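# Move wooden block from bench onto cart floor

## Task

Pick the wooden block up from the bench and lay it flat on the floor of the cart, at the end with the handle, next to the profiles; the drop flap must stay open, anything already achieved must remain so, and at the finish both hands are empty, away from the cart and touching nothing, with the robot upright and not tilted.

## Robot and tools

ROBOT. A Rainbow Robotics RB-Y1: a two-wheel drive base with two rear casters, a folding torso (leg with ankle, knee, hip), a head camera and two 7-joint arms, each with a parallel gripper and a wrist camera whose case juts sideways and can collide. Base is 0.58 m wide, reaches 0.10 m ahead of the wheel axle and 0.57 m behind it; spinning in place sweeps a 0.58 m radius. Cameras: head_camera, left_wrist_camera, right_wrist_camera.

FRAMES. Base frame: origin on the floor midway between the drive wheels, x forward, y left, z up, metres. left_hand and right_hand are printed in it: the point between the finger pads, 0.03 m back from the tips; fingers point along the hand's -z, close along its x. The printed hand position can be off, more at long reach or under load. base_odometry is in the start-of-scene base frame, counts wheel turns only (slip shows as travel), heading in rad, positive left.

move. One action per call; all keys except cameras and blocking form it. Allowed combinations: base and/or joints (plus optional min_time_s, contact_limits); target alone or with min_time_s; contact_limits alone. No action just returns state and images.
- base: a velocity command, not a position: {"x_m_s", "turn_rad_s", "for_s"}. x_m_s forward speed, 0.005 to 0.4 m/s either sign, or 0; turn_rad_s left-positive, 0.02 to 1.509 rad/s either sign, or 0; for_s 0.1 to 5 s. Omitted speed = 0; no sideways motion. Acceleration 0.4 m/s² (turns 0.5 rad/s²), so travel ≈ speed × for_s, and stopping lags up to 1 s (turn 3.1 s). If |x|+0.27|turn| exceeds 0.4, both shrink proportionally.
- joints: absolute targets, one object keyed by joint name, radians (grippers in metres of opening, 0 to 0.1). Ranges: torso_squat_rad 0..1.2 (lowers chest), torso_shift_rad -0.3..0.6 (hips forward), torso_pitch_rad -0.2..1.4 (bow forward), torso_yaw_rad -1.5..1.5 (left positive; lift both arms out ≥0.2 rad roll first). Combined torso limits: squat+shift ≤1.52; squat-shift+pitch ≤1.57; shift+0.5pitch-0.4squat ≤0.7; shift+0.3pitch-0.5squat ≤0.39. Shoulder pitch ±2.356 (negative swings arm forward/up); left_shoulder_roll 0..3.141, right_shoulder_roll -3.141..0 (outward lift); shoulder yaw ±2.094; elbow -2.617..0.01 (negative bends); forearm roll ±3.141; wrist pitch -1.57..1.919; hand roll ±2.705; head_pan_rad ±0.523 (left positive); head_tilt_rad -0.35..1.57 (positive down).
- target: one hand's absolute pose in base frame: side "left"/"right", x, y, z in m (-3..3), quat_wxyz in the form printed for the hands. Solved once to joint angles, so the hand travels an arc that can bow over 0.1 m on long moves; use several short steps. Status: reached (within 10 mm/2°), short, or refused with a reason. Refused if an earlier move still runs.
- min_time_s 0.1..8: minimum duration of each arm/head/torso motion.
- contact_limits: per gripper current in mA, 200..672.5, persisting; lower means softer grip.
- blocking false returns within ~0.5 s; a new move replaces only the targets it names.

wait(seconds 0..10), stop (brakes everything), zoom_image(camera, region [x0,y0,x1,y1] pixels, max 504×504), read_manual (licence texts), finished_scene(scene).

RESULTS. "move" says done or the worst status. Statuses: moving, done, off_target (resting away from target, maybe still pushing), contact_stop (torso only), time_out, limit_stop_at_<name> (self-collision guard or built-in limit), not_followed (arm check refused the command), torque_fault, limit_stop_at_motor_heat. A contact_stop or time_out halts that whole group (torso, or one arm) and drops its targets. An uncommanded stop or a refused call cancels the rest of that reply's calls. on_its_own reports uncommanded behaviour; motor_effort gives wheel effort in % (at rest under ~30 normally; higher means pushing on something); lidar_m gives 12 distances in 30° sectors counter-clockwise from ahead, at 0.23 m height; wheel_motors_off 1 means wheels cut for 2 s after a stall. Joint torques, external torques, wrist force/torque (unzeroed, offsets up to 16 N) and motor temperatures help judge contact and load.

GRASPING. Command an opening at least 0.005 m narrower than the block; off_target or done are both normal while holding. Each arm rated 3 kg.

AVOID. Arms touching or pressing each other (a hard press ends the scene); shoulder rolls of ~0.5 outward keep hands apart. Torque faults (contact torque at limits: shoulders 65.8, elbow 33.8, wrist joints 23.5 N m) freeze the robot 10 s. Motor heat from holding loads or straining: 80 °C brakes the arm. Driving into furniture (base does not stop; upper body catching an edge can tip it). Heavy weight far forward tipping the robot; hard stops from forward driving. Dropping the block from height, releasing it while moving, slamming or hitting fixed things. Ending tilted, fallen, or touching anything. Thinking time advances the simulation while running moves continue.

Each tool is called after "Call:" as a command line: name --argument value for each argument, lists and objects as JSON in quotes; but a table of rows of numbers goes row by row, as --pt "numbers of a row", without its own name.

## Session

Call:
move --joints '{"head_tilt_rad":0.6,"head_pan_rad":0.4}' --cameras '["head_camera"]'

Call:
move --joints '{"head_tilt_rad":0.7,"head_pan_rad":-0.4}' --cameras '["head_camera"]'

Scene clock: 0.93 s.
Joint torques (N m): left_arm=[-1.63 -0.91 0.64 -0.38 -0.08 -0.68 0.04] | right_arm=[-3.69 -0.55 -0.61 -1.36 -0.08 -0.48 -0.02]
External joint torques (N m): left_arm=[-0.25 -1.05 0.63 0.17 -0.09 -0.25 0.04] | right_arm=[-0.09 0.57 -0.57 0.28 -0.14 0.12 -0.04]
Motor temperatures (°C): left_arm=[30 28 31 35 34 32 37] | right_arm=[34 30 31 30 35 36 34]
Wrist force (N): left_arm=[-0.4 1.7 -7.7] | right_arm=[-2.6 0.6 -4.2]
Wrist torque (N m): left_arm=[-0.31 0.12 0.09] | right_arm=[-0.03 -0.10 -0.10]
Wrist force, peak (N): left_arm=[0.1 1.5 -7.9] | right_arm=[-2.9 0.8 -5.4]
move: done
base_odometry: x=+0.000 y=+0.000 heading=+0.000
lidar_m: 0.74 1.03 1.55 4.57 1.51 1.08 1.03 1.09 1.42 3.61 1.10 0.78
base_status: not commanded
joint_positions: torso_squat_rad=+0.350 torso_shift_rad=+0.000 torso_pitch_rad=+0.000 torso_yaw_rad=+0.000 left_shoulder_pitch_rad=+0.037 left_shoulder_roll_rad=+0.004 left_shoulder_yaw_rad=-0.043 left_elbow_rad=-0.196 left_forearm_roll_rad=-0.014 left_wrist_pitch_rad=+0.002 left_hand_roll_rad=+0.027 left_gripper_m=+0.099 right_shoulder_pitch_rad=-0.040 right_shoulder_roll_rad=-0.021 right_shoulder_yaw_rad=-0.018 right_elbow_rad=-0.235 right_forearm_roll_rad=+0.049 right_wrist_pitch_rad=-0.014 right_hand_roll_rad=+0.035 right_gripper_m=+0.099 head_pan_rad=+0.400 head_tilt_rad=+0.600
joint_status: all done
wheel_motors_off: 0
motor_effort: left_wheel=+0(1) right_wheel=+0(2)
chest: x=-0.2280 y=+0.0001 z=+1.2475 quat_wxyz=(+1.000, +0.000, +0.000, +0.000) (m; base frame)
left_hand: x=-0.1598 y=+0.2200 z=+0.5653 quat_wxyz=(+0.997, +0.000, -0.079, -0.009) (m; base frame)
right_hand: x=-0.0823 y=-0.2360 z=+0.5770 quat_wxyz=(+0.989, -0.016, -0.142, +0.041) (m; base frame)
pictures: head_camera
camera_calibration:
head_camera: T_world_to_cam=[[0.390889, -0.919902, -0.0313902, 0.125125], [-0.48601, -0.177316, -0.855777, 1.19031], [0.781665, 0.34977, -0.516393, 0.853576], [0, 0, 0, 1]] pos_world=[-0.137619, 0.0276076, 1.46335]

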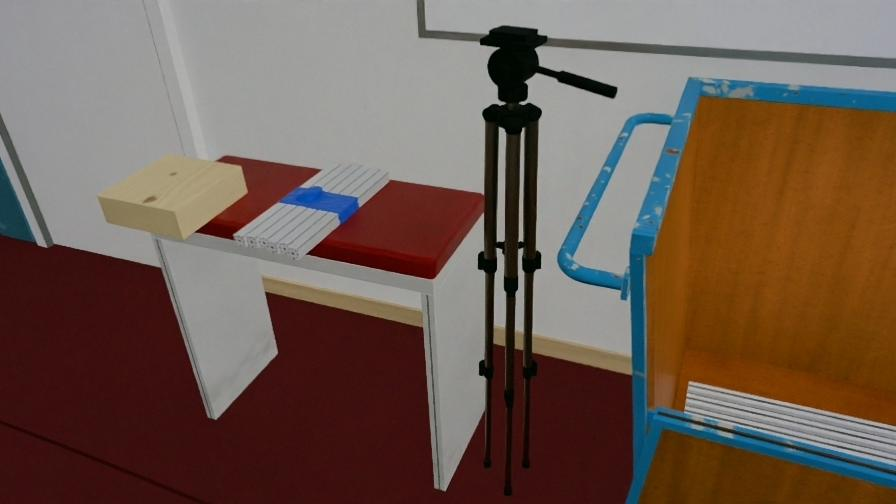

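Scene clock: 2.13 s.
Joint torques (N m): left_arm=[-1.92 -0.78 0.76 -0.46 -0.13 -0.71 -0.03] | right_arm=[-3.36 -0.19 -0.68 -1.44 -0.07 -0.5 -0.1]
External joint torques (N m): left_arm=[-0.54 -0.92 0.75 0.1 -0.13 -0.28 -0.02] | right_arm=[0.24 0.93 -0.63 0.19 -0.13 0.1 -0.11]
Motor temperatures (°C): left_arm=[30 28 31 35 34 32 37] | right_arm=[34 30 31 30 35 36 34]
Wrist force (N): left_arm=[-0.3 1.2 -7.5] | right_arm=[-2.4 1.3 -5.1]
Wrist torque (N m): left_arm=[-0.27 0.08 0.10] | right_arm=[-0.12 -0.06 -0.10]
Wrist force, peak (N): left_arm=[-0.7 1.3 -8.3] | right_arm=[-2.9 1.1 -5.3]
move: done
base_odometry: x=+0.000 y=+0.000 heading=+0.000
lidar_m: 0.75 1.03 1.56 4.58 1.52 1.08 1.02 1.07 1.44 3.61 1.10 0.79
base_status: not commanded
joint_positions: torso_squat_rad=+0.350 torso_shift_rad=+0.000 torso_pitch_rad=+0.000 torso_yaw_rad=+0.000 left_shoulder_pitch_rad=+0.037 left_shoulder_roll_rad=+0.004 left_shoulder_yaw_rad=-0.043 left_elbow_rad=-0.196 left_forearm_roll_rad=-0.014 left_wrist_pitch_rad=+0.002 left_hand_roll_rad=+0.027 left_gripper_m=+0.099 right_shoulder_pitch_rad=-0.040 right_shoulder_roll_rad=-0.021 right_shoulder_yaw_rad=-0.018 right_elbow_rad=-0.235 right_forearm_roll_rad=+0.049 right_wrist_pitch_rad=-0.014 right_hand_roll_rad=+0.035 right_gripper_m=+0.099 head_pan_rad=-0.400 head_tilt_rad=+0.700
joint_status: all done
wheel_motors_off: 0
motor_effort: left_wheel=+0(1) right_wheel=+0(2)
chest: x=-0.2280 y=+0.0001 z=+1.2475 quat_wxyz=(+1.000, +0.000, +0.000, +0.000) (m; base frame)
left_hand: x=-0.1598 y=+0.2200 z=+0.5653 quat_wxyz=(+0.997, +0.000, -0.079, -0.009) (m; base frame)
right_hand: x=-0.0823 y=-0.2360 z=+0.5770 quat_wxyz=(+0.989, -0.016, -0.142, +0.041) (m; base frame)
pictures: head_camera
camera_calibration:
head_camera: T_world_to_cam=[[-0.390406, -0.920106, -0.0314445, -0.0357882], [-0.542049, 0.257333, -0.799977, 1.09791], [0.744155, -0.295271, -0.599207, 0.965849], [0, 0, 0, 1]] pos_world=[-0.137592, -0.0302708, 1.45592]

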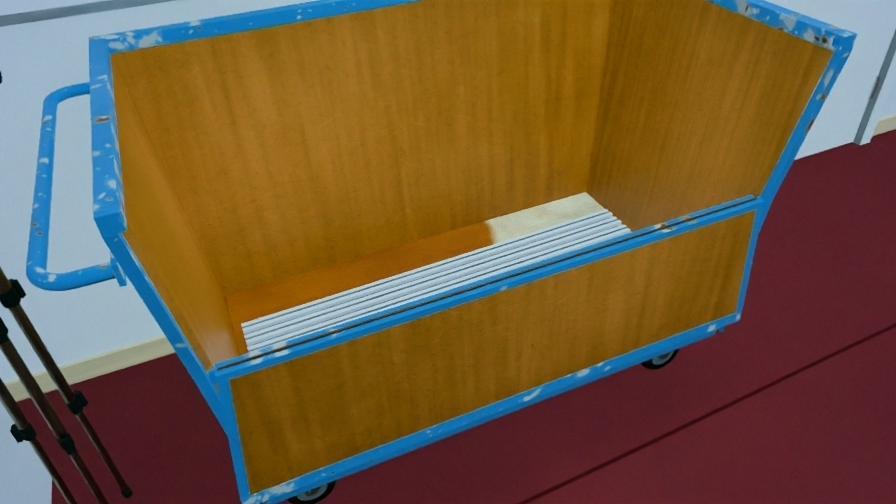

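Call:
move --base '{"turn_rad_s":0.7,"for_s":2.243}' --joints '{"torso_squat_rad":0.1,"torso_shift_rad":0,"torso_pitch_rad":0.45,"head_pan_rad":0,"head_tilt_rad":0.6,"left_shoulder_pitch_rad":-1.001,"left_shoulder_roll_rad":0.357,"left_shoulder_yaw_rad":0.091,"left_elbow_rad":-1.173,"left_forearm_roll_rad":0.38,"left_wrist_pitch_rad":1.685,"left_hand_roll_rad":0.147,"right_shoulder_pitch_rad":-1.165,"right_shoulder_roll_rad":-0.137,"right_shoulder_yaw_rad":0.048,"right_elbow_rad":-0.996,"right_forearm_roll_rad":-0.277,"right_wrist_pitch_rad":1.589,"right_hand_roll_rad":-0.357}' --cameras '[]'

Call:
move --base '{"x_m_s":0.4,"for_s":2.99}' --cameras '[]'

Call:
move --base '{"turn_rad_s":-0.7,"for_s":2.243}' --cameras '["head_camera"]'

Scene clock: 10.90 s.
Joint torques (N m): left_arm=[-17.04 5.91 3.89 -7.9 0.05 -0.61 0.2] | right_arm=[-19.95 -3.55 -0.47 -8.79 0.18 -0.06 0.06]
External joint torques (N m): left_arm=[1.48 -1.92 1.33 0.79 -0.17 -0.44 0.2] | right_arm=[0.01 -0.13 0.78 -0.41 0.13 0.09 0.06]
Motor temperatures (°C): left_arm=[31 28 31 35 34 32 37] | right_arm=[34 30 31 30 35 36 34]
Wrist force (N): left_arm=[0.7 1.8 -8.1] | right_arm=[-0.7 -0.2 -4.5]
Wrist torque (N m): left_arm=[-0.33 0.18 0.07] | right_arm=[0.01 0.03 -0.08]
Wrist force, peak (N): left_arm=[-1.3 1.7 -9.0] | right_arm=[-5.0 1.3 -4.8]
move: done
base_odometry: x=+0.000 y=+0.000 heading=+1.563
lidar_m: 4.55 1.51 1.07 1.03 1.06 1.43 3.65 1.10 0.81 0.75 1.04 1.56
base_status: done (sent for 2.23 of 2.23 s)
joint_positions: torso_squat_rad=+0.100 torso_shift_rad=+0.000 torso_pitch_rad=+0.450 torso_yaw_rad=+0.000 left_shoulder_pitch_rad=-1.001 left_shoulder_roll_rad=+0.357 left_shoulder_yaw_rad=+0.091 left_elbow_rad=-1.173 left_forearm_roll_rad=+0.380 left_wrist_pitch_rad=+1.685 left_hand_roll_rad=+0.147 left_gripper_m=+0.099 right_shoulder_pitch_rad=-1.165 right_shoulder_roll_rad=-0.137 right_shoulder_yaw_rad=+0.048 right_elbow_rad=-0.996 right_forearm_roll_rad=-0.277 right_wrist_pitch_rad=+1.589 right_hand_roll_rad=-0.357 right_gripper_m=+0.099 head_pan_rad=+0.000 head_tilt_rad=+0.600
joint_status: all done
wheel_motors_off: 0
motor_effort: left_wheel=+0(34) right_wheel=+19(55)
chest: x=-0.0934 y=+0.0001 z=+1.2556 quat_wxyz=(+0.975, +0.000, +0.223, +0.000) (m; base frame)
left_hand: x=+0.3781 y=+0.2217 z=+0.8960 quat_wxyz=(+0.998, -0.053, -0.010, +0.010) (m; base frame)
right_hand: x=+0.3838 y=-0.0823 z=+0.8906 quat_wxyz=(+0.998, +0.057, -0.010, -0.004) (m; base frame)
pictures: none
No camera images: "cameras" was empty.

Scene clock: 15.23 s.
Joint torques (N m): left_arm=[-17.17 6.18 3.59 -7.91 0.12 -0.47 0.1] | right_arm=[-20.38 -3.4 -0.47 -8.8 0.06 -0.12 0.18]
External joint torques (N m): left_arm=[1.36 -1.65 1.03 0.77 -0.1 -0.3 0.1] | right_arm=[-0.43 0.02 0.78 -0.42 0.01 0.03 0.18]
Motor temperatures (°C): left_arm=[31 28 31 35 34 32 37] | right_arm=[34 30 31 30 35 36 34]
Wrist force (N): left_arm=[1.1 2.7 -7.9] | right_arm=[-1.2 0.1 -4.7]
Wrist torque (N m): left_arm=[-0.45 0.19 0.10] | right_arm=[-0.03 -0.03 -0.10]
Wrist force, peak (N): left_arm=[1.0 2.2 -8.8] | right_arm=[-1.0 0.0 -5.6]
move: done
base_odometry: x=+0.009 y=+1.200 heading=+1.564
lidar_m: 4.40 1.56 1.11 1.05 1.10 1.48 3.76 1.35 1.11 0.89 1.52 2.04
base_status: done (sent for 3 of 3 s)
joint_positions: torso_squat_rad=+0.100 torso_shift_rad=+0.000 torso_pitch_rad=+0.450 torso_yaw_rad=+0.000 left_shoulder_pitch_rad=-1.001 left_shoulder_roll_rad=+0.357 left_shoulder_yaw_rad=+0.091 left_elbow_rad=-1.173 left_forearm_roll_rad=+0.380 left_wrist_pitch_rad=+1.685 left_hand_roll_rad=+0.147 left_gripper_m=+0.099 right_shoulder_pitch_rad=-1.165 right_shoulder_roll_rad=-0.137 right_shoulder_yaw_rad=+0.048 right_elbow_rad=-0.996 right_forearm_roll_rad=-0.277 right_wrist_pitch_rad=+1.589 right_hand_roll_rad=-0.357 right_gripper_m=+0.099 head_pan_rad=+0.000 head_tilt_rad=+0.600
joint_status: not commanded
wheel_motors_off: 0
motor_effort: left_wheel=+12(38) right_wheel=-10(45)
chest: x=-0.0934 y=+0.0001 z=+1.2556 quat_wxyz=(+0.975, +0.000, +0.223, +0.000) (m; base frame)
left_hand: x=+0.3781 y=+0.2217 z=+0.8960 quat_wxyz=(+0.998, -0.053, -0.010, +0.010) (m; base frame)
right_hand: x=+0.3837 y=-0.0823 z=+0.8906 quat_wxyz=(+0.998, +0.057, -0.010, -0.004) (m; base frame)
pictures: none
No camera images: "cameras" was empty.

Scene clock: 19.20 s.
Joint torques (N m): left_arm=[-17.43 6.33 3.48 -8.16 0.09 -0.51 0.12] | right_arm=[-20.04 -4 -0.38 -8.89 0.02 -0.1 0.16]
External joint torques (N m): left_arm=[1.1 -1.5 0.91 0.52 -0.13 -0.34 0.12] | right_arm=[-0.08 -0.58 0.87 -0.5 -0.03 0.05 0.16]
Motor temperatures (°C): left_arm=[31 28 31 36 34 32 37] | right_arm=[34 30 31 30 35 36 34]
Wrist force (N): left_arm=[1.4 1.9 -8.1] | right_arm=[-1.1 -0.2 -5.0]
Wrist torque (N m): left_arm=[-0.31 0.24 0.09] | right_arm=[-0.01 -0.02 -0.05]
Wrist force, peak (N): left_arm=[0.6 2.0 -8.7] | right_arm=[-0.7 0.4 -5.6]
move: done
base_odometry: x=+0.009 y=+1.200 heading=+0.001
lidar_m: 0.88 1.52 2.04 4.40 1.57 1.11 1.06 1.12 1.48 3.73 1.32 1.08
base_status: done (sent for 2.23 of 2.23 s)
joint_positions: torso_squat_rad=+0.100 torso_shift_rad=+0.000 torso_pitch_rad=+0.450 torso_yaw_rad=+0.000 left_shoulder_pitch_rad=-1.001 left_shoulder_roll_rad=+0.357 left_shoulder_yaw_rad=+0.091 left_elbow_rad=-1.173 left_forearm_roll_rad=+0.380 left_wrist_pitch_rad=+1.685 left_hand_roll_rad=+0.147 left_gripper_m=+0.099 right_shoulder_pitch_rad=-1.165 right_shoulder_roll_rad=-0.137 right_shoulder_yaw_rad=+0.048 right_elbow_rad=-0.996 right_forearm_roll_rad=-0.277 right_wrist_pitch_rad=+1.589 right_hand_roll_rad=-0.357 right_gripper_m=+0.099 head_pan_rad=+0.000 head_tilt_rad=+0.600
joint_status: not commanded
wheel_motors_off: 0
motor_effort: left_wheel=+18(36) right_wheel=+0(41)
chest: x=-0.0934 y=+0.0001 z=+1.2556 quat_wxyz=(+0.975, +0.000, +0.223, +0.000) (m; base frame)
left_hand: x=+0.3780 y=+0.2217 z=+0.8960 quat_wxyz=(+0.998, -0.053, -0.010, +0.010) (m; base frame)
right_hand: x=+0.3837 y=-0.0823 z=+0.8906 quat_wxyz=(+0.998, +0.057, -0.010, -0.004) (m; base frame)
pictures: head_camera
camera_calibration:
head_camera: T_world_to_cam=[[-0.0120963, -0.999502, -0.0291596, 0.0408654], [-0.837498, 0.0260595, -0.545819, 0.8413], [0.546306, 0.0178187, -0.837396, 1.13207], [0, 0, 0, 1]] pos_world=[0.0866244, -0.00125083, 1.40838]

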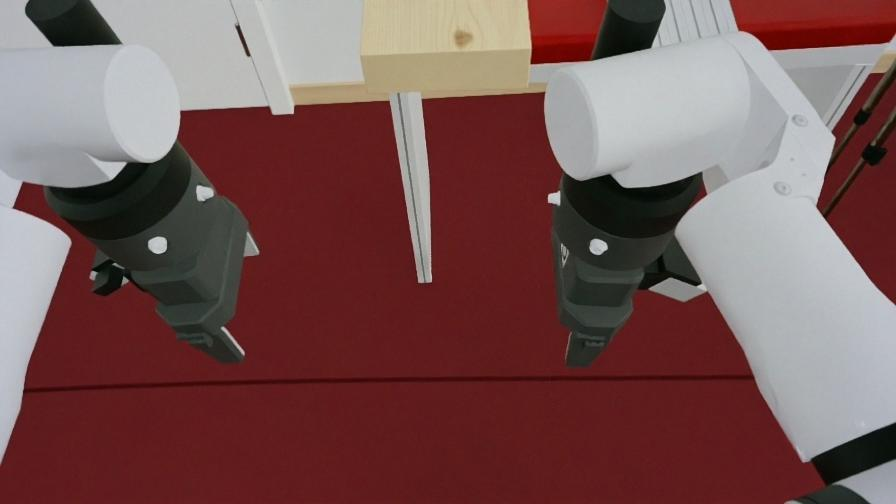

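Call:
move --base '{"turn_rad_s":-0.25,"for_s":0.5}' --cameras '[]'

Call:
move --base '{"x_m_s":0.3,"for_s":1.55}' --cameras '[]'

Call:
move --base '{"turn_rad_s":0.25,"for_s":0.5}' --joints '{"head_tilt_rad":0.75}'

Scene clock: 22.83 s.
Joint torques (N m): left_arm=[-17.31 5.86 3.68 -8.2 0.16 -0.49 0.2] | right_arm=[-20.19 -3.76 -0.41 -9.03 0 -0.06 0.21]
External joint torques (N m): left_arm=[1.22 -1.97 1.12 0.48 -0.07 -0.32 0.2] | right_arm=[-0.24 -0.34 0.85 -0.65 -0.05 0.09 0.21]
Motor temperatures (°C): left_arm=[31 28 31 36 34 32 37] | right_arm=[34 30 31 30 35 36 34]
Wrist force (N): left_arm=[-0.1 2.4 -7.9] | right_arm=[-0.8 0.4 -4.7]
Wrist torque (N m): left_arm=[-0.41 0.08 0.12] | right_arm=[-0.09 0.00 -0.09]
Wrist force, peak (N): left_arm=[0.6 2.7 -8.6] | right_arm=[-1.2 0.3 -5.5]
move: done
base_odometry: x=+0.009 y=+1.200 heading=-0.123
lidar_m: 0.88 0.89 1.86 3.73 1.80 1.17 1.07 1.09 1.34 2.65 1.33 1.08
base_status: done (sent for 0.5 of 0.5 s)
joint_positions: torso_squat_rad=+0.100 torso_shift_rad=+0.000 torso_pitch_rad=+0.450 torso_yaw_rad=+0.000 left_shoulder_pitch_rad=-1.001 left_shoulder_roll_rad=+0.357 left_shoulder_yaw_rad=+0.091 left_elbow_rad=-1.173 left_forearm_roll_rad=+0.380 left_wrist_pitch_rad=+1.685 left_hand_roll_rad=+0.147 left_gripper_m=+0.099 right_shoulder_pitch_rad=-1.165 right_shoulder_roll_rad=-0.137 right_shoulder_yaw_rad=+0.048 right_elbow_rad=-0.996 right_forearm_roll_rad=-0.277 right_wrist_pitch_rad=+1.589 right_hand_roll_rad=-0.357 right_gripper_m=+0.099 head_pan_rad=+0.000 head_tilt_rad=+0.600
joint_status: not commanded
wheel_motors_off: 0
motor_effort: left_wheel=+19(34) right_wheel=-2(18)
chest: x=-0.0934 y=+0.0001 z=+1.2556 quat_wxyz=(+0.975, +0.000, +0.223, +0.000) (m; base frame)
left_hand: x=+0.3780 y=+0.2217 z=+0.8960 quat_wxyz=(+0.998, -0.053, -0.010, +0.010) (m; base frame)
right_hand: x=+0.3837 y=-0.0823 z=+0.8906 quat_wxyz=(+0.998, +0.057, -0.010, -0.004) (m; base frame)
pictures: none
No camera images: "cameras" was empty.

Scene clock: 25.50 s.
Joint torques (N m): left_arm=[-17.12 5.97 3.66 -8.08 0.2 -0.55 0.19] | right_arm=[-20.55 -3.65 -0.36 -8.9 0.06 -0.16 0.21]
External joint torques (N m): left_arm=[1.41 -1.86 1.1 0.6 -0.02 -0.38 0.19] | right_arm=[-0.6 -0.23 0.9 -0.51 0.01 -0.01 0.21]
Motor temperatures (°C): left_arm=[31 28 31 36 34 32 37] | right_arm=[34 30 31 30 35 36 34]
Wrist force (N): left_arm=[1.1 1.6 -7.0] | right_arm=[-1.0 0.2 -5.0]
Wrist torque (N m): left_arm=[-0.30 0.21 0.07] | right_arm=[-0.07 -0.02 -0.06]
Wrist force, peak (N): left_arm=[0.6 2.3 -8.7] | right_arm=[-1.7 0.2 -5.4]
move: done
base_odometry: x=+0.475 y=+1.142 heading=-0.124
lidar_m: 1.03 0.44 1.26 2.55 2.63 1.68 1.53 1.55 1.92 3.82 0.73 0.71
base_status: done (sent for 1.57 of 1.57 s)
joint_positions: torso_squat_rad=+0.100 torso_shift_rad=+0.000 torso_pitch_rad=+0.450 torso_yaw_rad=+0.000 left_shoulder_pitch_rad=-1.001 left_shoulder_roll_rad=+0.357 left_shoulder_yaw_rad=+0.091 left_elbow_rad=-1.173 left_forearm_roll_rad=+0.380 left_wrist_pitch_rad=+1.685 left_hand_roll_rad=+0.147 left_gripper_m=+0.099 right_shoulder_pitch_rad=-1.165 right_shoulder_roll_rad=-0.137 right_shoulder_yaw_rad=+0.048 right_elbow_rad=-0.996 right_forearm_roll_rad=-0.277 right_wrist_pitch_rad=+1.589 right_hand_roll_rad=-0.357 right_gripper_m=+0.099 head_pan_rad=+0.000 head_tilt_rad=+0.600
joint_status: not commanded
wheel_motors_off: 0
motor_effort: left_wheel=-5(46) right_wheel=+8(37)
chest: x=-0.0934 y=+0.0001 z=+1.2556 quat_wxyz=(+0.975, +0.000, +0.223, +0.000) (m; base frame)
left_hand: x=+0.3780 y=+0.2217 z=+0.8960 quat_wxyz=(+0.998, -0.053, -0.010, +0.010) (m; base frame)
right_hand: x=+0.3837 y=-0.0823 z=+0.8905 quat_wxyz=(+0.998, +0.057, -0.010, -0.004) (m; base frame)
pictures: none
No camera images: "cameras" was empty.

Scene clock: 26.87 s.
Joint torques (N m): left_arm=[-17.18 6.25 3.49 -8.02 0.06 -0.42 0.25] | right_arm=[-20.36 -3.33 -0.05 -8.89 0.11 -0.08 0.03]
External joint torques (N m): left_arm=[1.35 -1.58 0.93 0.66 -0.16 -0.25 0.25] | right_arm=[-0.4 0.09 1.21 -0.51 0.06 0.07 0.03]
Motor temperatures (°C): left_arm=[31 28 31 36 34 32 37] | right_arm=[34 30 31 30 35 36 34]
Wrist force (N): left_arm=[0.4 2.3 -7.6] | right_arm=[-0.5 0.0 -4.8]
Wrist torque (N m): left_arm=[-0.36 0.14 0.11] | right_arm=[-0.02 0.04 -0.07]
Wrist force, peak (N): left_arm=[0.8 2.2 -8.3] | right_arm=[-1.5 0.0 -5.6]
move: done
base_odometry: x=+0.476 y=+1.142 heading=+0.000
lidar_m: 0.64 0.44 1.40 3.63 2.25 1.59 1.52 1.59 2.13 1.16 0.68 0.76
base_status: done (sent for 0.5 of 0.5 s)
joint_positions: torso_squat_rad=+0.100 torso_shift_rad=+0.000 torso_pitch_rad=+0.450 torso_yaw_rad=+0.000 left_shoulder_pitch_rad=-1.001 left_shoulder_roll_rad=+0.357 left_shoulder_yaw_rad=+0.091 left_elbow_rad=-1.173 left_forearm_roll_rad=+0.380 left_wrist_pitch_rad=+1.685 left_hand_roll_rad=+0.147 left_gripper_m=+0.099 right_shoulder_pitch_rad=-1.165 right_shoulder_roll_rad=-0.137 right_shoulder_yaw_rad=+0.048 right_elbow_rad=-0.996 right_forearm_roll_rad=-0.277 right_wrist_pitch_rad=+1.589 right_hand_roll_rad=-0.357 right_gripper_m=+0.099 head_pan_rad=+0.000 head_tilt_rad=+0.750
joint_status: all done
wheel_motors_off: 0
motor_effort: left_wheel=-19(39) right_wheel=+3(26)
chest: x=-0.0934 y=+0.0001 z=+1.2556 quat_wxyz=(+0.975, +0.000, +0.223, +0.000) (m; base frame)
left_hand: x=+0.3780 y=+0.2217 z=+0.8960 quat_wxyz=(+0.998, -0.053, -0.010, +0.010) (m; base frame)
right_hand: x=+0.3837 y=-0.0823 z=+0.8906 quat_wxyz=(+0.998, +0.057, -0.010, -0.004) (m; base frame)
pictures: head_camera, left_wrist_camera, right_wrist_camera
camera_calibration:
head_camera: T_world_to_cam=[[-0.0163194, -0.999502, -0.0270263, 0.0378799], [-0.909624, 0.026063, -0.414615, 0.655146], [0.415113, 0.0178175, -0.909596, 1.23681], [0, 0, 0, 1]] pos_world=[0.0831394, -0.00125081, 1.39765]
left_wrist_camera: T_world_to_cam=[[0.998858, 0.0471983, 0.0074308, -0.395313], [0.0352789, -0.833434, 0.551492, -0.293638], [0.0322226, -0.5506, -0.834147, 0.929799], [0, 0, 0, 1]] pos_world=[0.37526, 0.285878, 0.940466]
right_wrist_camera: T_world_to_cam=[[-0.99863, -0.0174644, -0.0493283, 0.424412], [-0.0436323, 0.798293, 0.600687, -0.425431], [0.0288878, 0.602016, -0.797961, 0.821325], [0, 0, 0, 1]] pos_world=[0.381541, -0.14742, 0.931872]

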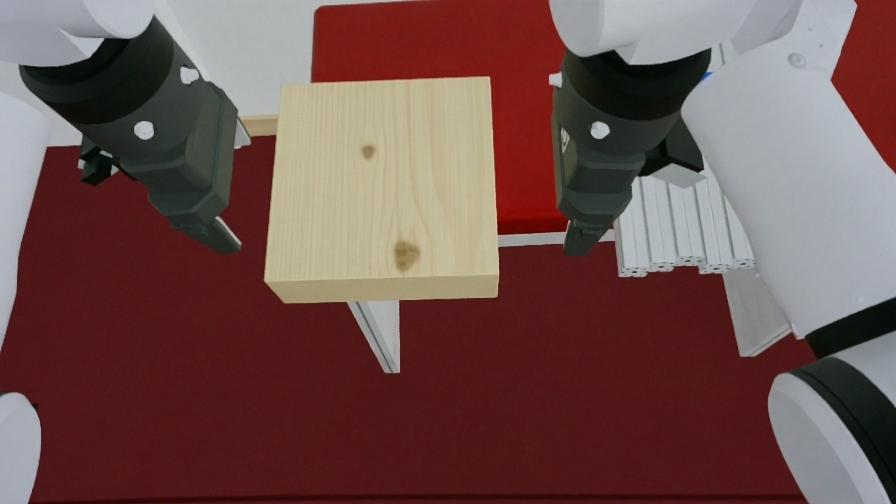

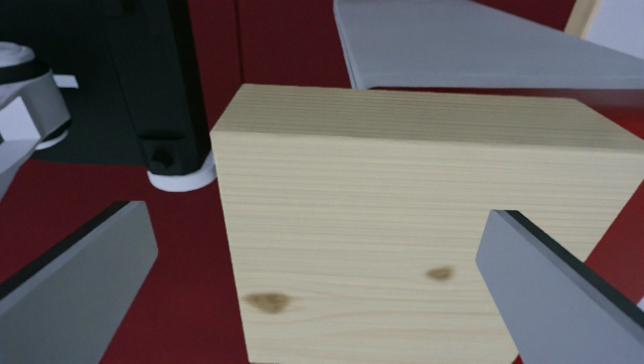

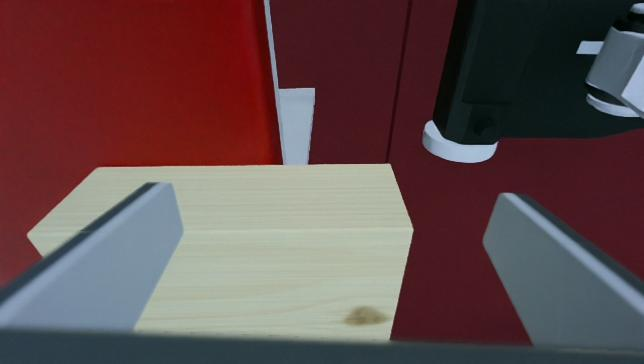

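Call:
move --base '{"x_m_s":0.1,"for_s":0.8}' --cameras '[]'

Call:
move --joints '{"torso_squat_rad":0.5}' --cameras '["left_wrist_camera","right_wrist_camera","head_camera"]'

Scene clock: 32.63 s.
Joint torques (N m): left_arm=[-17.23 6.1 3.46 -8.06 -0.02 -0.44 0.15] | right_arm=[-20.35 -3.6 -0.5 -8.87 0.15 -0.09 0.1]
External joint torques (N m): left_arm=[1.29 -1.73 0.89 0.62 -0.24 -0.27 0.15] | right_arm=[-0.4 -0.18 0.76 -0.49 0.11 0.07 0.1]
Motor temperatures (°C): left_arm=[31 28 31 36 34 32 37] | right_arm=[34 30 31 30 35 36 34]
Wrist force (N): left_arm=[0.4 2.1 -7.6] | right_arm=[-0.6 -0.2 -5.1]
Wrist torque (N m): left_arm=[-0.34 0.12 0.09] | right_arm=[-0.01 0.02 -0.06]
Wrist force, peak (N): left_arm=[0.9 2.4 -8.4] | right_arm=[-0.7 0.2 -5.6]
move: done
base_odometry: x=+0.556 y=+1.142 heading=+0.001
lidar_m: 0.66 0.36 1.32 3.37 2.36 1.68 1.61 1.67 2.23 1.05 0.66 0.77
base_status: done (sent for 0.8 of 0.8 s)
joint_positions: torso_squat_rad=+0.100 torso_shift_rad=+0.000 torso_pitch_rad=+0.450 torso_yaw_rad=+0.000 left_shoulder_pitch_rad=-1.001 left_shoulder_roll_rad=+0.357 left_shoulder_yaw_rad=+0.091 left_elbow_rad=-1.173 left_forearm_roll_rad=+0.380 left_wrist_pitch_rad=+1.685 left_hand_roll_rad=+0.147 left_gripper_m=+0.099 right_shoulder_pitch_rad=-1.165 right_shoulder_roll_rad=-0.137 right_shoulder_yaw_rad=+0.048 right_elbow_rad=-0.996 right_forearm_roll_rad=-0.277 right_wrist_pitch_rad=+1.589 right_hand_roll_rad=-0.357 right_gripper_m=+0.099 head_pan_rad=+0.000 head_tilt_rad=+0.750
joint_status: not commanded
wheel_motors_off: 0
motor_effort: left_wheel=+4(35) right_wheel=-5(36)
chest: x=-0.0933 y=+0.0001 z=+1.2556 quat_wxyz=(+0.975, +0.000, +0.223, +0.000) (m; base frame)
left_hand: x=+0.3781 y=+0.2217 z=+0.8960 quat_wxyz=(+0.998, -0.053, -0.010, +0.010) (m; base frame)
right_hand: x=+0.3838 y=-0.0823 z=+0.8905 quat_wxyz=(+0.998, +0.057, -0.010, -0.004) (m; base frame)
pictures: none
No camera images: "cameras" was empty.

Scene clock: 34.77 s.
Joint torques (N m): left_arm=[-10.49 -0.11 1.37 -3.15 0.79 -3.04 0.42] | right_arm=[-20.5 -3.67 -0.42 -9.11 -0.09 -0.15 0.12]
External joint torques (N m): left_arm=[8.09 -7.98 -1.21 5.54 0.58 -2.86 0.42] | right_arm=[-0.52 -0.25 0.84 -0.72 -0.14 0 0.12]
Motor temperatures (°C): left_arm=[31 28 31 36 34 32 37] | right_arm=[34 30 31 30 35 36 34]
Wrist force (N): left_arm=[-9.0 7.6 28.5] | right_arm=[-0.7 0.0 -5.1]
Wrist torque (N m): left_arm=[-0.44 0.61 -0.56] | right_arm=[-0.03 0.03 -0.09]
Wrist force, peak (N): left_arm=[-8.2 8.2 31.3] | right_arm=[-1.0 0.5 -5.7]
move: done
base_odometry: x=+0.556 y=+1.142 heading=+0.001
lidar_m: 0.65 0.37 1.31 3.36 2.37 1.68 1.61 1.67 2.23 1.05 0.65 0.77
base_status: not commanded
joint_positions: torso_squat_rad=+0.500 torso_shift_rad=-0.001 torso_pitch_rad=+0.449 torso_yaw_rad=+0.000 left_shoulder_pitch_rad=-1.003 left_shoulder_roll_rad=+0.359 left_shoulder_yaw_rad=+0.091 left_elbow_rad=-1.174 left_forearm_roll_rad=+0.380 left_wrist_pitch_rad=+1.686 left_hand_roll_rad=+0.147 left_gripper_m=+0.099 right_shoulder_pitch_rad=-1.165 right_shoulder_roll_rad=-0.137 right_shoulder_yaw_rad=+0.048 right_elbow_rad=-0.996 right_forearm_roll_rad=-0.277 right_wrist_pitch_rad=+1.589 right_hand_roll_rad=-0.357 right_gripper_m=+0.099 head_pan_rad=+0.000 head_tilt_rad=+0.750
joint_status: all done
wheel_motors_off: 0
motor_effort: left_wheel=+11(11) right_wheel=-7(8)
chest: x=-0.0941 y=+0.0001 z=+1.1736 quat_wxyz=(+0.975, +0.000, +0.222, +0.000) (m; base frame)
left_hand: x=+0.3788 y=+0.2225 z=+0.8159 quat_wxyz=(+0.998, -0.053, -0.012, +0.010) (m; base frame)
right_hand: x=+0.3835 y=-0.0822 z=+0.8092 quat_wxyz=(+0.998, +0.057, -0.011, -0.003) (m; base frame)
pictures: head_camera, left_wrist_camera, right_wrist_camera
camera_calibration:
head_camera: T_world_to_cam=[[-0.016016, -0.999503, -0.0271516, 0.0357932], [-0.909071, 0.0258632, -0.415838, 0.621972], [0.416334, 0.0180227, -0.909033, 1.16193], [0, 0, 0, 1]] pos_world=[0.0822383, -0.00125193, 1.31585]
left_wrist_camera: T_world_to_cam=[[0.998799, 0.0476273, 0.011525, -0.398876], [0.0334153, -0.834022, 0.550719, -0.247361], [0.0358413, -0.549672, -0.834611, 0.862123], [0, 0, 0, 1]] pos_world=[0.375763, 0.286578, 0.860361]
right_wrist_camera: T_world_to_cam=[[-0.998556, -0.0176636, -0.0507309, 0.421335], [-0.0446401, 0.798186, 0.600755, -0.37625], [0.0298812, 0.602152, -0.797822, 0.755756], [0, 0, 0, 1]] pos_world=[0.381348, -0.14732, 0.850368]

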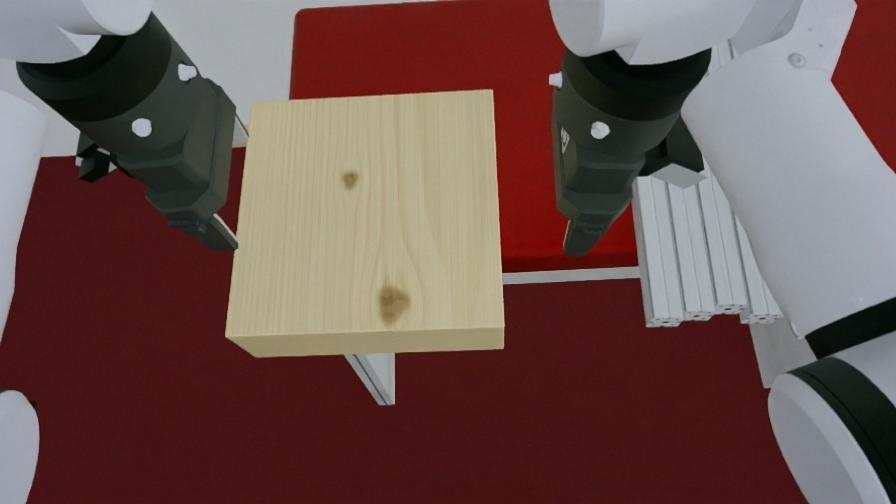

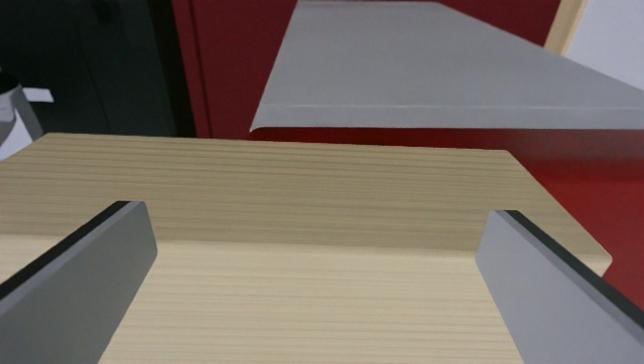

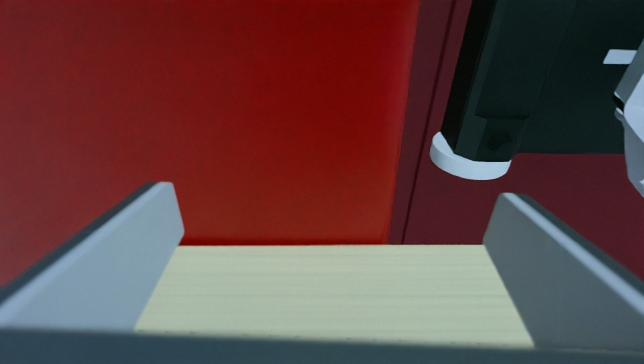

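Call:
move --joints '{"torso_squat_rad":0.38}' --cameras '[]'

Call:
move --joints '{"left_shoulder_roll_rad":0.44}' --cameras '["left_wrist_camera","head_camera"]'

Scene clock: 37.67 s.
Joint torques (N m): left_arm=[-16.58 5.17 2.03 -7.57 0.29 -0.57 0.27] | right_arm=[-20.45 -3.77 -0.85 -8.94 -0.03 -0.17 0.19]
External joint torques (N m): left_arm=[1.95 -2.67 -0.53 1.11 0.07 -0.4 0.28] | right_arm=[-0.5 -0.36 0.4 -0.55 -0.07 -0.02 0.18]
Motor temperatures (°C): left_arm=[31 28 31 36 34 32 37] | right_arm=[34 30 31 30 35 36 34]
Wrist force (N): left_arm=[0.7 2.9 -7.3] | right_arm=[-0.8 0.1 -5.3]
Wrist torque (N m): left_arm=[-0.46 0.18 0.11] | right_arm=[-0.02 0.02 -0.07]
Wrist force, peak (N): left_arm=[-8.9 8.3 28.9] | right_arm=[-1.1 0.6 -5.6]
move: done
base_odometry: x=+0.556 y=+1.142 heading=+0.001
lidar_m: 0.66 0.37 1.29 3.38 2.37 1.68 1.60 1.66 2.23 1.05 0.65 0.77
base_status: not commanded
joint_positions: torso_squat_rad=+0.380 torso_shift_rad=+0.000 torso_pitch_rad=+0.450 torso_yaw_rad=+0.000 left_shoulder_pitch_rad=-1.001 left_shoulder_roll_rad=+0.357 left_shoulder_yaw_rad=+0.091 left_elbow_rad=-1.173 left_forearm_roll_rad=+0.380 left_wrist_pitch_rad=+1.685 left_hand_roll_rad=+0.147 left_gripper_m=+0.099 right_shoulder_pitch_rad=-1.165 right_shoulder_roll_rad=-0.137 right_shoulder_yaw_rad=+0.048 right_elbow_rad=-0.996 right_forearm_roll_rad=-0.277 right_wrist_pitch_rad=+1.589 right_hand_roll_rad=-0.357 right_gripper_m=+0.099 head_pan_rad=+0.000 head_tilt_rad=+0.750
joint_status: all done
wheel_motors_off: 0
motor_effort: left_wheel=+8(12) right_wheel=-4(8)
chest: x=-0.0934 y=+0.0001 z=+1.2092 quat_wxyz=(+0.975, +0.000, +0.223, +0.000) (m; base frame)
left_hand: x=+0.3781 y=+0.2219 z=+0.8497 quat_wxyz=(+0.998, -0.053, -0.010, +0.010) (m; base frame)
right_hand: x=+0.3837 y=-0.0823 z=+0.8441 quat_wxyz=(+0.998, +0.057, -0.010, -0.004) (m; base frame)
pictures: none
No camera images: "cameras" was empty.

Scene clock: 38.27 s.
Joint torques (N m): left_arm=[-16.86 7.37 3.45 -7.65 0.21 -0.55 0.29] | right_arm=[-20.59 -3.59 -0.49 -8.97 0.19 -0.11 0.25]
External joint torques (N m): left_arm=[1.62 -2.14 0.33 0.88 0.13 -0.34 0.29] | right_arm=[-0.63 -0.17 0.77 -0.59 0.14 0.04 0.25]
Motor temperatures (°C): left_arm=[31 28 31 36 34 32 37] | right_arm=[35 30 31 31 35 36 34]
Wrist force (N): left_arm=[0.6 1.8 -7.3] | right_arm=[-0.8 0.1 -4.9]
Wrist torque (N m): left_arm=[-0.34 0.20 0.07] | right_arm=[-0.04 0.04 -0.06]
Wrist force, peak (N): left_arm=[0.2 1.6 -8.7] | right_arm=[-1.2 0.1 -5.5]
move: done
base_odometry: x=+0.556 y=+1.142 heading=+0.001
lidar_m: 0.66 0.37 1.32 3.37 2.37 1.68 1.61 1.68 2.22 1.05 0.66 0.77
base_status: not commanded
joint_positions: torso_squat_rad=+0.380 torso_shift_rad=+0.000 torso_pitch_rad=+0.450 torso_yaw_rad=+0.000 left_shoulder_pitch_rad=-1.001 left_shoulder_roll_rad=+0.440 left_shoulder_yaw_rad=+0.091 left_elbow_rad=-1.173 left_forearm_roll_rad=+0.380 left_wrist_pitch_rad=+1.685 left_hand_roll_rad=+0.147 left_gripper_m=+0.099 right_shoulder_pitch_rad=-1.165 right_shoulder_roll_rad=-0.137 right_shoulder_yaw_rad=+0.048 right_elbow_rad=-0.996 right_forearm_roll_rad=-0.277 right_wrist_pitch_rad=+1.589 right_hand_roll_rad=-0.357 right_gripper_m=+0.099 head_pan_rad=+0.000 head_tilt_rad=+0.750
joint_status: all done
wheel_motors_off: 0
motor_effort: left_wheel=+7(9) right_wheel=-6(8)
chest: x=-0.0934 y=+0.0001 z=+1.2092 quat_wxyz=(+0.975, +0.000, +0.223, +0.000) (m; base frame)
left_hand: x=+0.3873 y=+0.2687 z=+0.8620 quat_wxyz=(+0.999, -0.019, -0.024, +0.029) (m; base frame)
right_hand: x=+0.3837 y=-0.0823 z=+0.8441 quat_wxyz=(+0.998, +0.057, -0.010, -0.004) (m; base frame)
pictures: head_camera, left_wrist_camera
camera_calibration:
head_camera: T_world_to_cam=[[-0.0162279, -0.999504, -0.0269863, 0.0366639], [-0.909625, 0.0259632, -0.414619, 0.635911], [0.415114, 0.017819, -0.909595, 1.1946], [0, 0, 0, 1]] pos_world=[0.0831395, -0.00115111, 1.35125]
left_wrist_camera: T_world_to_cam=[[0.99568, 0.0855328, 0.0361366, -0.440271], [0.0566075, -0.867649, 0.493944, -0.185492], [0.0736022, -0.489765, -0.868742, 0.924466], [0, 0, 0, 1]] pos_world=[0.380827, 0.329486, 0.910656]

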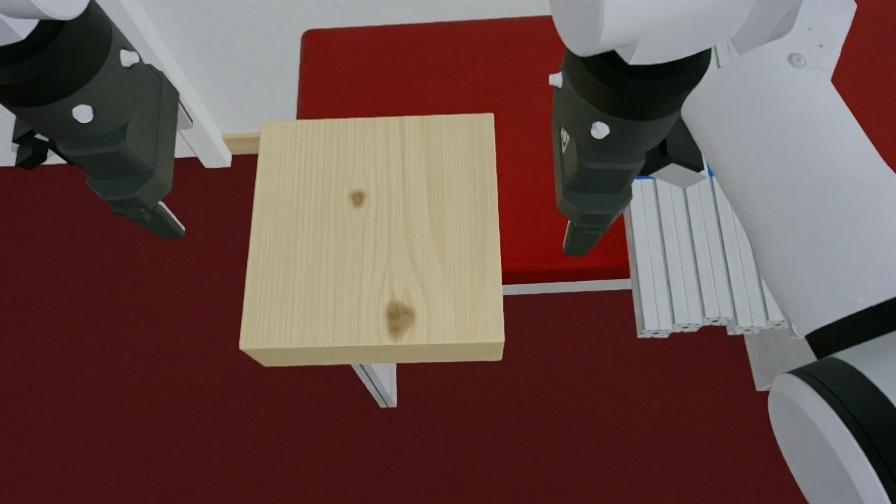

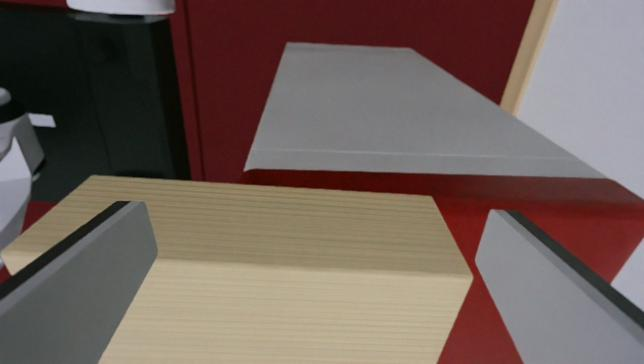

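Call:
move --base '{"x_m_s":-0.05,"for_s":0.25}' --joints '{"torso_squat_rad":0.6}'

Scene clock: 42.20 s.
Joint torques (N m): left_arm=[-17.05 7.1 3.48 -7.69 0.21 -0.62 0.11] | right_arm=[-20.79 -3.71 -0.16 -8.96 0.04 -0.03 0.22]
External joint torques (N m): left_arm=[1.42 -2.36 0.36 0.84 0.13 -0.42 0.11] | right_arm=[-0.83 -0.29 1.09 -0.58 -0.01 0.12 0.22]
Motor temperatures (°C): left_arm=[31 28 31 36 34 32 37] | right_arm=[35 30 31 31 35 36 34]
Wrist force (N): left_arm=[0.8 2.1 -7.6] | right_arm=[-1.0 0.1 -4.6]
Wrist torque (N m): left_arm=[-0.38 0.17 0.12] | right_arm=[-0.04 0.02 -0.09]
Wrist force, peak (N): left_arm=[1.0 2.2 -8.5] | right_arm=[-0.8 0.3 -5.6]
move: done
base_odometry: x=+0.542 y=+1.142 heading=+0.000
lidar_m: 0.65 0.38 1.31 3.40 2.34 1.67 1.59 1.66 2.21 1.05 0.67 0.77
base_status: done (sent for 0.27 of 0.27 s)
joint_positions: torso_squat_rad=+0.600 torso_shift_rad=+0.000 torso_pitch_rad=+0.450 torso_yaw_rad=+0.000 left_shoulder_pitch_rad=-1.001 left_shoulder_roll_rad=+0.440 left_shoulder_yaw_rad=+0.091 left_elbow_rad=-1.173 left_forearm_roll_rad=+0.380 left_wrist_pitch_rad=+1.685 left_hand_roll_rad=+0.147 left_gripper_m=+0.099 right_shoulder_pitch_rad=-1.165 right_shoulder_roll_rad=-0.137 right_shoulder_yaw_rad=+0.048 right_elbow_rad=-0.996 right_forearm_roll_rad=-0.277 right_wrist_pitch_rad=+1.589 right_hand_roll_rad=-0.357 right_gripper_m=+0.099 head_pan_rad=+0.000 head_tilt_rad=+0.750
joint_status: all done
wheel_motors_off: 0
motor_effort: left_wheel=-8(20) right_wheel=+8(23)
chest: x=-0.0934 y=+0.0001 z=+1.1369 quat_wxyz=(+0.975, +0.000, +0.223, +0.000) (m; base frame)
left_hand: x=+0.3872 y=+0.2687 z=+0.7896 quat_wxyz=(+0.999, -0.019, -0.024, +0.029) (m; base frame)
right_hand: x=+0.3837 y=-0.0823 z=+0.7719 quat_wxyz=(+0.998, +0.057, -0.010, -0.004) (m; base frame)
pictures: head_camera, left_wrist_camera, right_wrist_camera
camera_calibration:
head_camera: T_world_to_cam=[[-0.0162242, -0.999504, -0.0269847, 0.0346105], [-0.909625, 0.0259591, -0.414619, 0.605937], [0.415114, 0.0178191, -0.909595, 1.12884], [0, 0, 0, 1]] pos_world=[0.0831395, -0.00125113, 1.27895]
left_wrist_camera: T_world_to_cam=[[0.995687, 0.0854831, 0.0360506, -0.437569], [0.0566069, -0.867652, 0.493939, -0.149725], [0.0735028, -0.489768, -0.868749, 0.861614], [0, 0, 0, 1]] pos_world=[0.380827, 0.329486, 0.838256]
right_wrist_camera: T_world_to_cam=[[-0.998623, -0.0174853, -0.0494677, 0.418664], [-0.0437328, 0.798294, 0.600678, -0.354083], [0.0289868, 0.602014, -0.797959, 0.726567], [0, 0, 0, 1]] pos_world=[0.381542, -0.14742, 0.813172]

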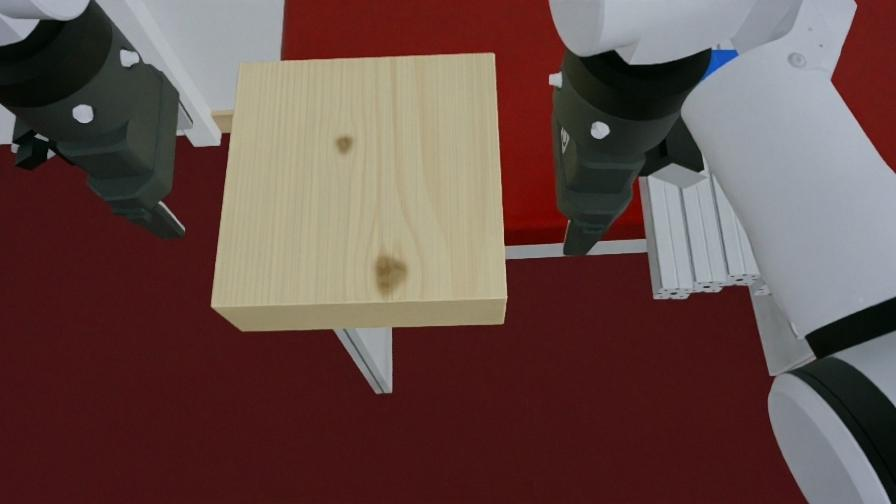

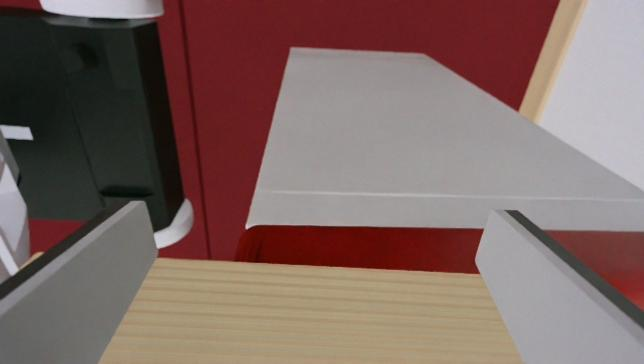

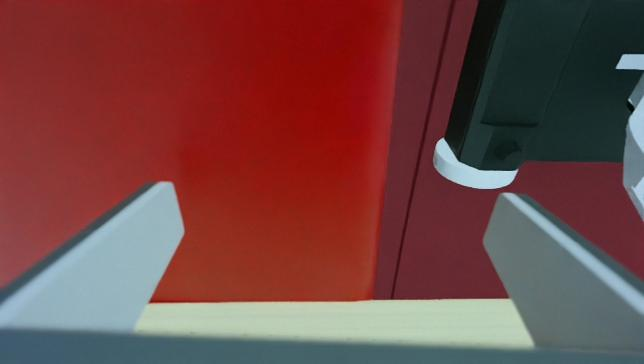

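Call:
move --joints '{"left_shoulder_roll_rad":0.317,"right_shoulder_roll_rad":-0.097}' --min_time_s 2.5 --cameras '[]'

Call:
move --joints '{"left_shoulder_roll_rad":0.302,"right_shoulder_roll_rad":-0.082}' --min_time_s 1 --cameras '["head_camera","left_wrist_camera","right_wrist_camera"]'

Scene clock: 47.03 s.
Joint torques (N m): left_arm=[-17.46 -6.55 0.2 -7.9 5.09 -0.25 -0.62] | right_arm=[-20.48 3 -0.63 -8.86 -1.38 -0.44 0.04]
External joint torques (N m): left_arm=[1.06 -13.64 -2.1 0.84 4.8 -0.09 -0.62] | right_arm=[-0.67 5.65 0.42 -0.43 -1.37 -0.29 0.03]
Motor temperatures (°C): left_arm=[31 28 31 36 34 32 37] | right_arm=[35 30 31 31 35 36 34]
Wrist force (N): left_arm=[4.4 20.0 -0.2] | right_arm=[-1.8 -7.8 -0.9]
Wrist torque (N m): left_arm=[0.14 -0.11 0.94] | right_arm=[0.27 -0.14 -0.36]
Wrist force, peak (N): left_arm=[3.7 21.5 1.7] | right_arm=[-2.1 -8.5 -1.8]
move: done
base_odometry: x=+0.542 y=+1.142 heading=+0.000
lidar_m: 0.64 0.37 1.32 3.41 2.35 1.67 1.59 1.65 2.22 1.05 0.66 0.77
base_status: not commanded
joint_positions: torso_squat_rad=+0.600 torso_shift_rad=+0.000 torso_pitch_rad=+0.450 torso_yaw_rad=+0.000 left_shoulder_pitch_rad=-1.001 left_shoulder_roll_rad=+0.320 left_shoulder_yaw_rad=+0.092 left_elbow_rad=-1.173 left_forearm_roll_rad=+0.379 left_wrist_pitch_rad=+1.685 left_hand_roll_rad=+0.147 left_gripper_m=+0.099 right_shoulder_pitch_rad=-1.165 right_shoulder_roll_rad=-0.098 right_shoulder_yaw_rad=+0.048 right_elbow_rad=-0.996 right_forearm_roll_rad=-0.277 right_wrist_pitch_rad=+1.589 right_hand_roll_rad=-0.357 right_gripper_m=+0.099 head_pan_rad=+0.000 head_tilt_rad=+0.750
joint_status: all done
wheel_motors_off: 0
motor_effort: left_wheel=-6(9) right_wheel=+6(10)
chest: x=-0.0935 y=+0.0001 z=+1.1369 quat_wxyz=(+0.975, +0.000, +0.223, +0.000) (m; base frame)
left_hand: x=+0.3733 y=+0.2013 z=+0.7730 quat_wxyz=(+0.998, -0.068, -0.004, +0.002) (m; base frame)
right_hand: x=+0.3750 y=-0.0597 z=+0.7708 quat_wxyz=(+0.997, +0.071, -0.004, +0.008) (m; base frame)
pictures: none
No camera images: "cameras" was empty.

Scene clock: 48.33 s.
Joint torques (N m): left_arm=[-22.45 -31.61 -6.98 -8.57 16.71 0.13 -1.48] | right_arm=[-21 33.04 4.19 -8.87 -9.78 -1.18 1.7]
External joint torques (N m): left_arm=[-3.94 -38.54 -9.21 0.19 16.42 0.28 -1.48] | right_arm=[-1.22 35.55 5.2 -0.44 -9.75 -1.03 1.69]
Motor temperatures (°C): left_arm=[31 28 31 36 34 32 37] | right_arm=[35 30 31 31 36 36 34]
Wrist force (N): left_arm=[8.3 61.9 9.4] | right_arm=[4.7 -50.7 15.2]
Wrist torque (N m): left_arm=[1.08 -1.09 1.84] | right_arm=[2.04 -0.60 -2.22]
Wrist force, peak (N): left_arm=[8.7 62.9 8.8] | right_arm=[4.2 -51.1 15.2]
move: done
base_odometry: x=+0.542 y=+1.142 heading=+0.000
lidar_m: 0.67 0.38 1.30 3.40 2.35 1.68 1.58 1.66 2.21 1.07 0.66 0.75
base_status: not commanded
joint_positions: torso_squat_rad=+0.600 torso_shift_rad=+0.000 torso_pitch_rad=+0.449 torso_yaw_rad=+0.000 left_shoulder_pitch_rad=-1.000 left_shoulder_roll_rad=+0.311 left_shoulder_yaw_rad=+0.093 left_elbow_rad=-1.173 left_forearm_roll_rad=+0.376 left_wrist_pitch_rad=+1.685 left_hand_roll_rad=+0.147 left_gripper_m=+0.099 right_shoulder_pitch_rad=-1.165 right_shoulder_roll_rad=-0.091 right_shoulder_yaw_rad=+0.047 right_elbow_rad=-0.996 right_forearm_roll_rad=-0.275 right_wrist_pitch_rad=+1.589 right_hand_roll_rad=-0.357 right_gripper_m=+0.099 head_pan_rad=+0.000 head_tilt_rad=+0.750
joint_status: all done
wheel_motors_off: 0
motor_effort: left_wheel=-8(8) right_wheel=+5(8)
chest: x=-0.0936 y=+0.0001 z=+1.1369 quat_wxyz=(+0.975, +0.000, +0.223, +0.000) (m; base frame)
left_hand: x=+0.3719 y=+0.1974 z=+0.7718 quat_wxyz=(+0.997, -0.071, -0.003, +0.002) (m; base frame)
right_hand: x=+0.3733 y=-0.0560 z=+0.7707 quat_wxyz=(+0.997, +0.073, -0.003, +0.009) (m; base frame)
pictures: head_camera, left_wrist_camera, right_wrist_camera
camera_calibration:
head_camera: T_world_to_cam=[[-0.0160816, -0.999505, -0.0270457, 0.0347739], [-0.909403, 0.0258645, -0.415111, 0.606312], [0.415605, 0.0179198, -0.909369, 1.12872], [0, 0, 0, 1]] pos_world=[0.0828391, -0.00115166, 1.27905]
left_wrist_camera: T_world_to_cam=[[0.999556, 0.0290034, -0.00677916, -0.372776], [0.027558, -0.814186, 0.57995, -0.268119], [0.011301, -0.579879, -0.814624, 0.811484], [0, 0, 0, 1]] pos_world=[0.370829, 0.263076, 0.814023]
right_wrist_camera: T_world_to_cam=[[-0.998425, -0.0425502, -0.0365708, 0.397317], [-0.0560786, 0.777394, 0.62651, -0.391341], [0.00177182, 0.627574, -0.778555, 0.706682], [0, 0, 0, 1]] pos_world=[0.373494, -0.122364, 0.8099]

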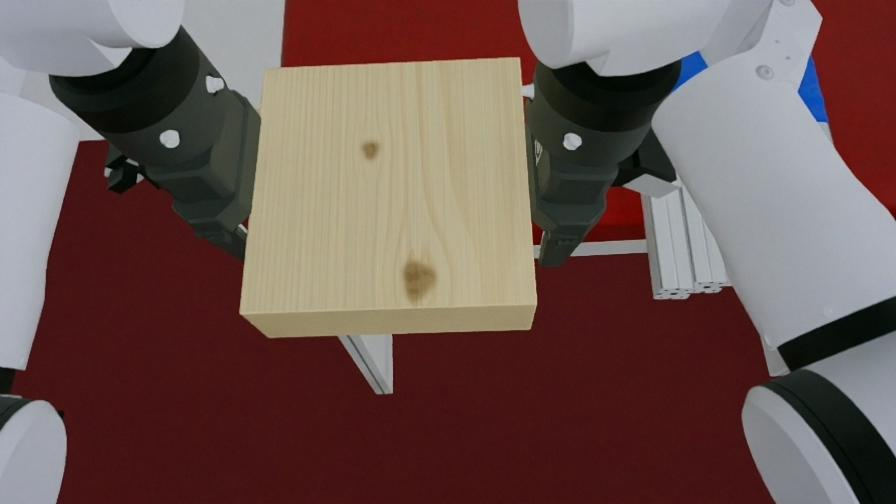

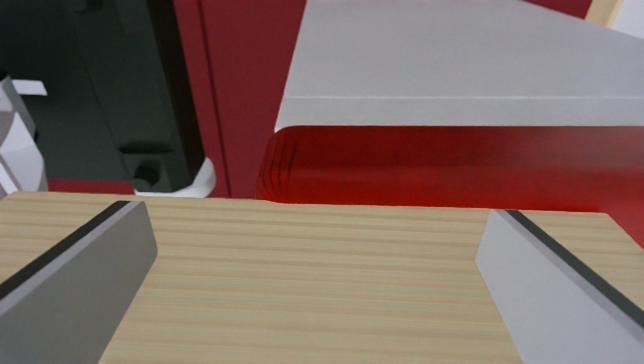

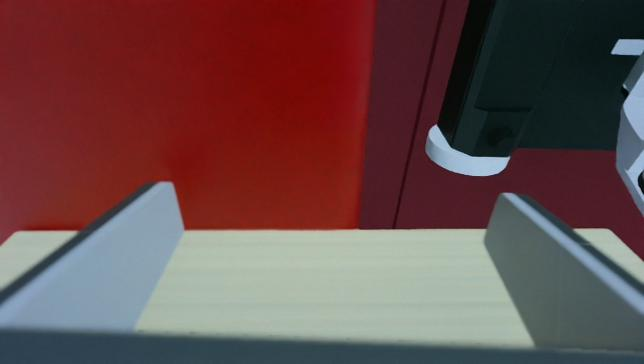

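Call:
move --joints '{"torso_squat_rad":0.52}' --min_time_s 1.5 --cameras '["head_camera","left_wrist_camera","right_wrist_camera"]'

Scene clock: 51.37 s.
Joint torques (N m): left_arm=[-27 -12.3 -2.4 -13.36 9.26 -1.32 -2.08] | right_arm=[-30.21 17.18 1.43 -15.52 -6.43 -3.5 0.73]
External joint torques (N m): left_arm=[-8.54 -19.12 -4.6 -4.61 8.95 -1.17 -2.08] | right_arm=[-10.49 19.59 2.41 -7.1 -6.4 -3.37 0.73]
Motor temperatures (°C): left_arm=[31 28 31 36 35 32 37] | right_arm=[35 30 31 31 36 36 34]
Wrist force (N): left_arm=[1.0 33.7 -11.0] | right_arm=[-5.6 -30.8 -9.1]
Wrist torque (N m): left_arm=[0.46 0.30 1.84] | right_arm=[-0.13 -0.06 -1.14]
Wrist force, peak (N): left_arm=[9.3 62.9 7.9] | right_arm=[4.5 -50.9 15.1]
move: done
base_odometry: x=+0.542 y=+1.142 heading=+0.000
lidar_m: 0.66 0.38 1.31 3.41 2.34 1.68 1.59 1.65 2.21 1.05 0.66 0.78
base_status: not commanded
joint_positions: torso_squat_rad=+0.520 torso_shift_rad=+0.000 torso_pitch_rad=+0.451 torso_yaw_rad=+0.000 left_shoulder_pitch_rad=-0.999 left_shoulder_roll_rad=+0.306 left_shoulder_yaw_rad=+0.092 left_elbow_rad=-1.172 left_forearm_roll_rad=+0.378 left_wrist_pitch_rad=+1.685 left_hand_roll_rad=+0.148 left_gripper_m=+0.099 right_shoulder_pitch_rad=-1.162 right_shoulder_roll_rad=-0.087 right_shoulder_yaw_rad=+0.047 right_elbow_rad=-0.994 right_forearm_roll_rad=-0.275 right_wrist_pitch_rad=+1.590 right_hand_roll_rad=-0.357 right_gripper_m=+0.099 head_pan_rad=+0.000 head_tilt_rad=+0.750
joint_status: all done
wheel_motors_off: 0
motor_effort: left_wheel=-7(12) right_wheel=+7(16)
chest: x=-0.0931 y=+0.0001 z=+1.1665 quat_wxyz=(+0.975, +0.000, +0.223, +0.000) (m; base frame)
left_hand: x=+0.3703 y=+0.1943 z=+0.7995 quat_wxyz=(+0.997, -0.073, +0.000, +0.000) (m; base frame)
right_hand: x=+0.3710 y=-0.0542 z=+0.7983 quat_wxyz=(+0.997, +0.074, +0.001, +0.010) (m; base frame)
pictures: head_camera, left_wrist_camera, right_wrist_camera
camera_calibration:
head_camera: T_world_to_cam=[[-0.0162457, -0.999504, -0.026974, 0.0355009], [-0.909902, 0.0259624, -0.414009, 0.617756], [0.414504, 0.0178178, -0.909873, 1.15592], [0, 0, 0, 1]] pos_world=[0.0835402, -0.00115111, 1.30846]
left_wrist_camera: T_world_to_cam=[[0.999579, 0.0261218, -0.0126492, -0.365624], [0.0285912, -0.811337, 0.583879, -0.290635], [0.00498924, -0.583995, -0.811742, 0.833103], [0, 0, 0, 1]] pos_world=[0.369623, 0.260276, 0.841335]
right_wrist_camera: T_world_to_cam=[[-0.998549, -0.0448151, -0.0298523, 0.390614], [-0.0536143, 0.775915, 0.628556, -0.412758], [-0.00500598, 0.629244, -0.777192, 0.728545], [0, 0, 0, 1]] pos_world=[0.371565, -0.120662, 0.837321]

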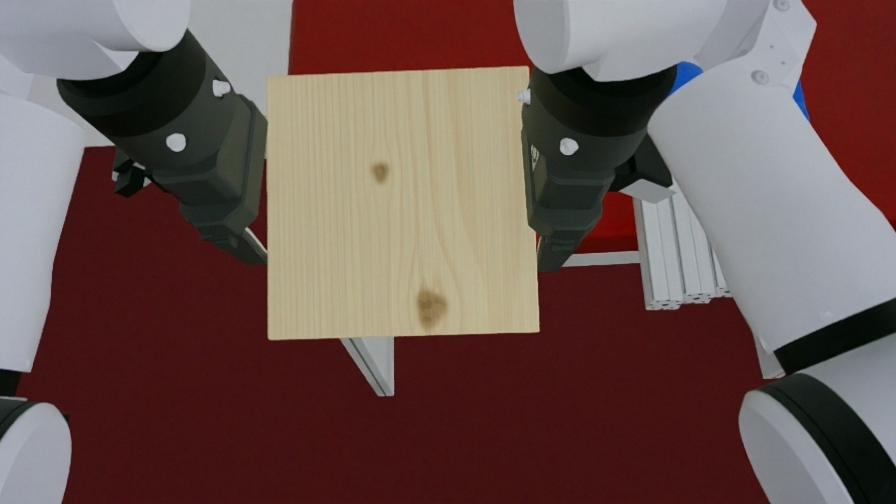

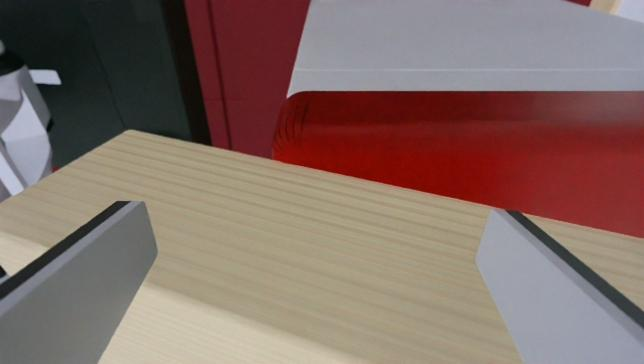

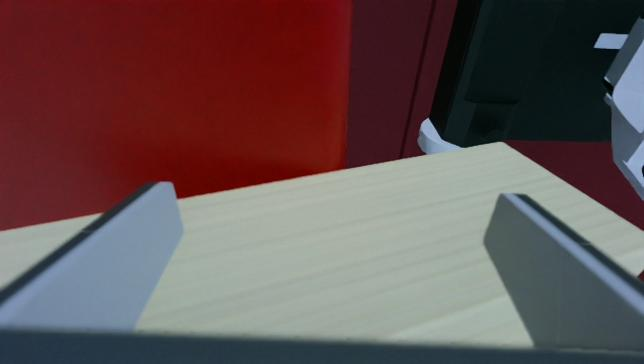

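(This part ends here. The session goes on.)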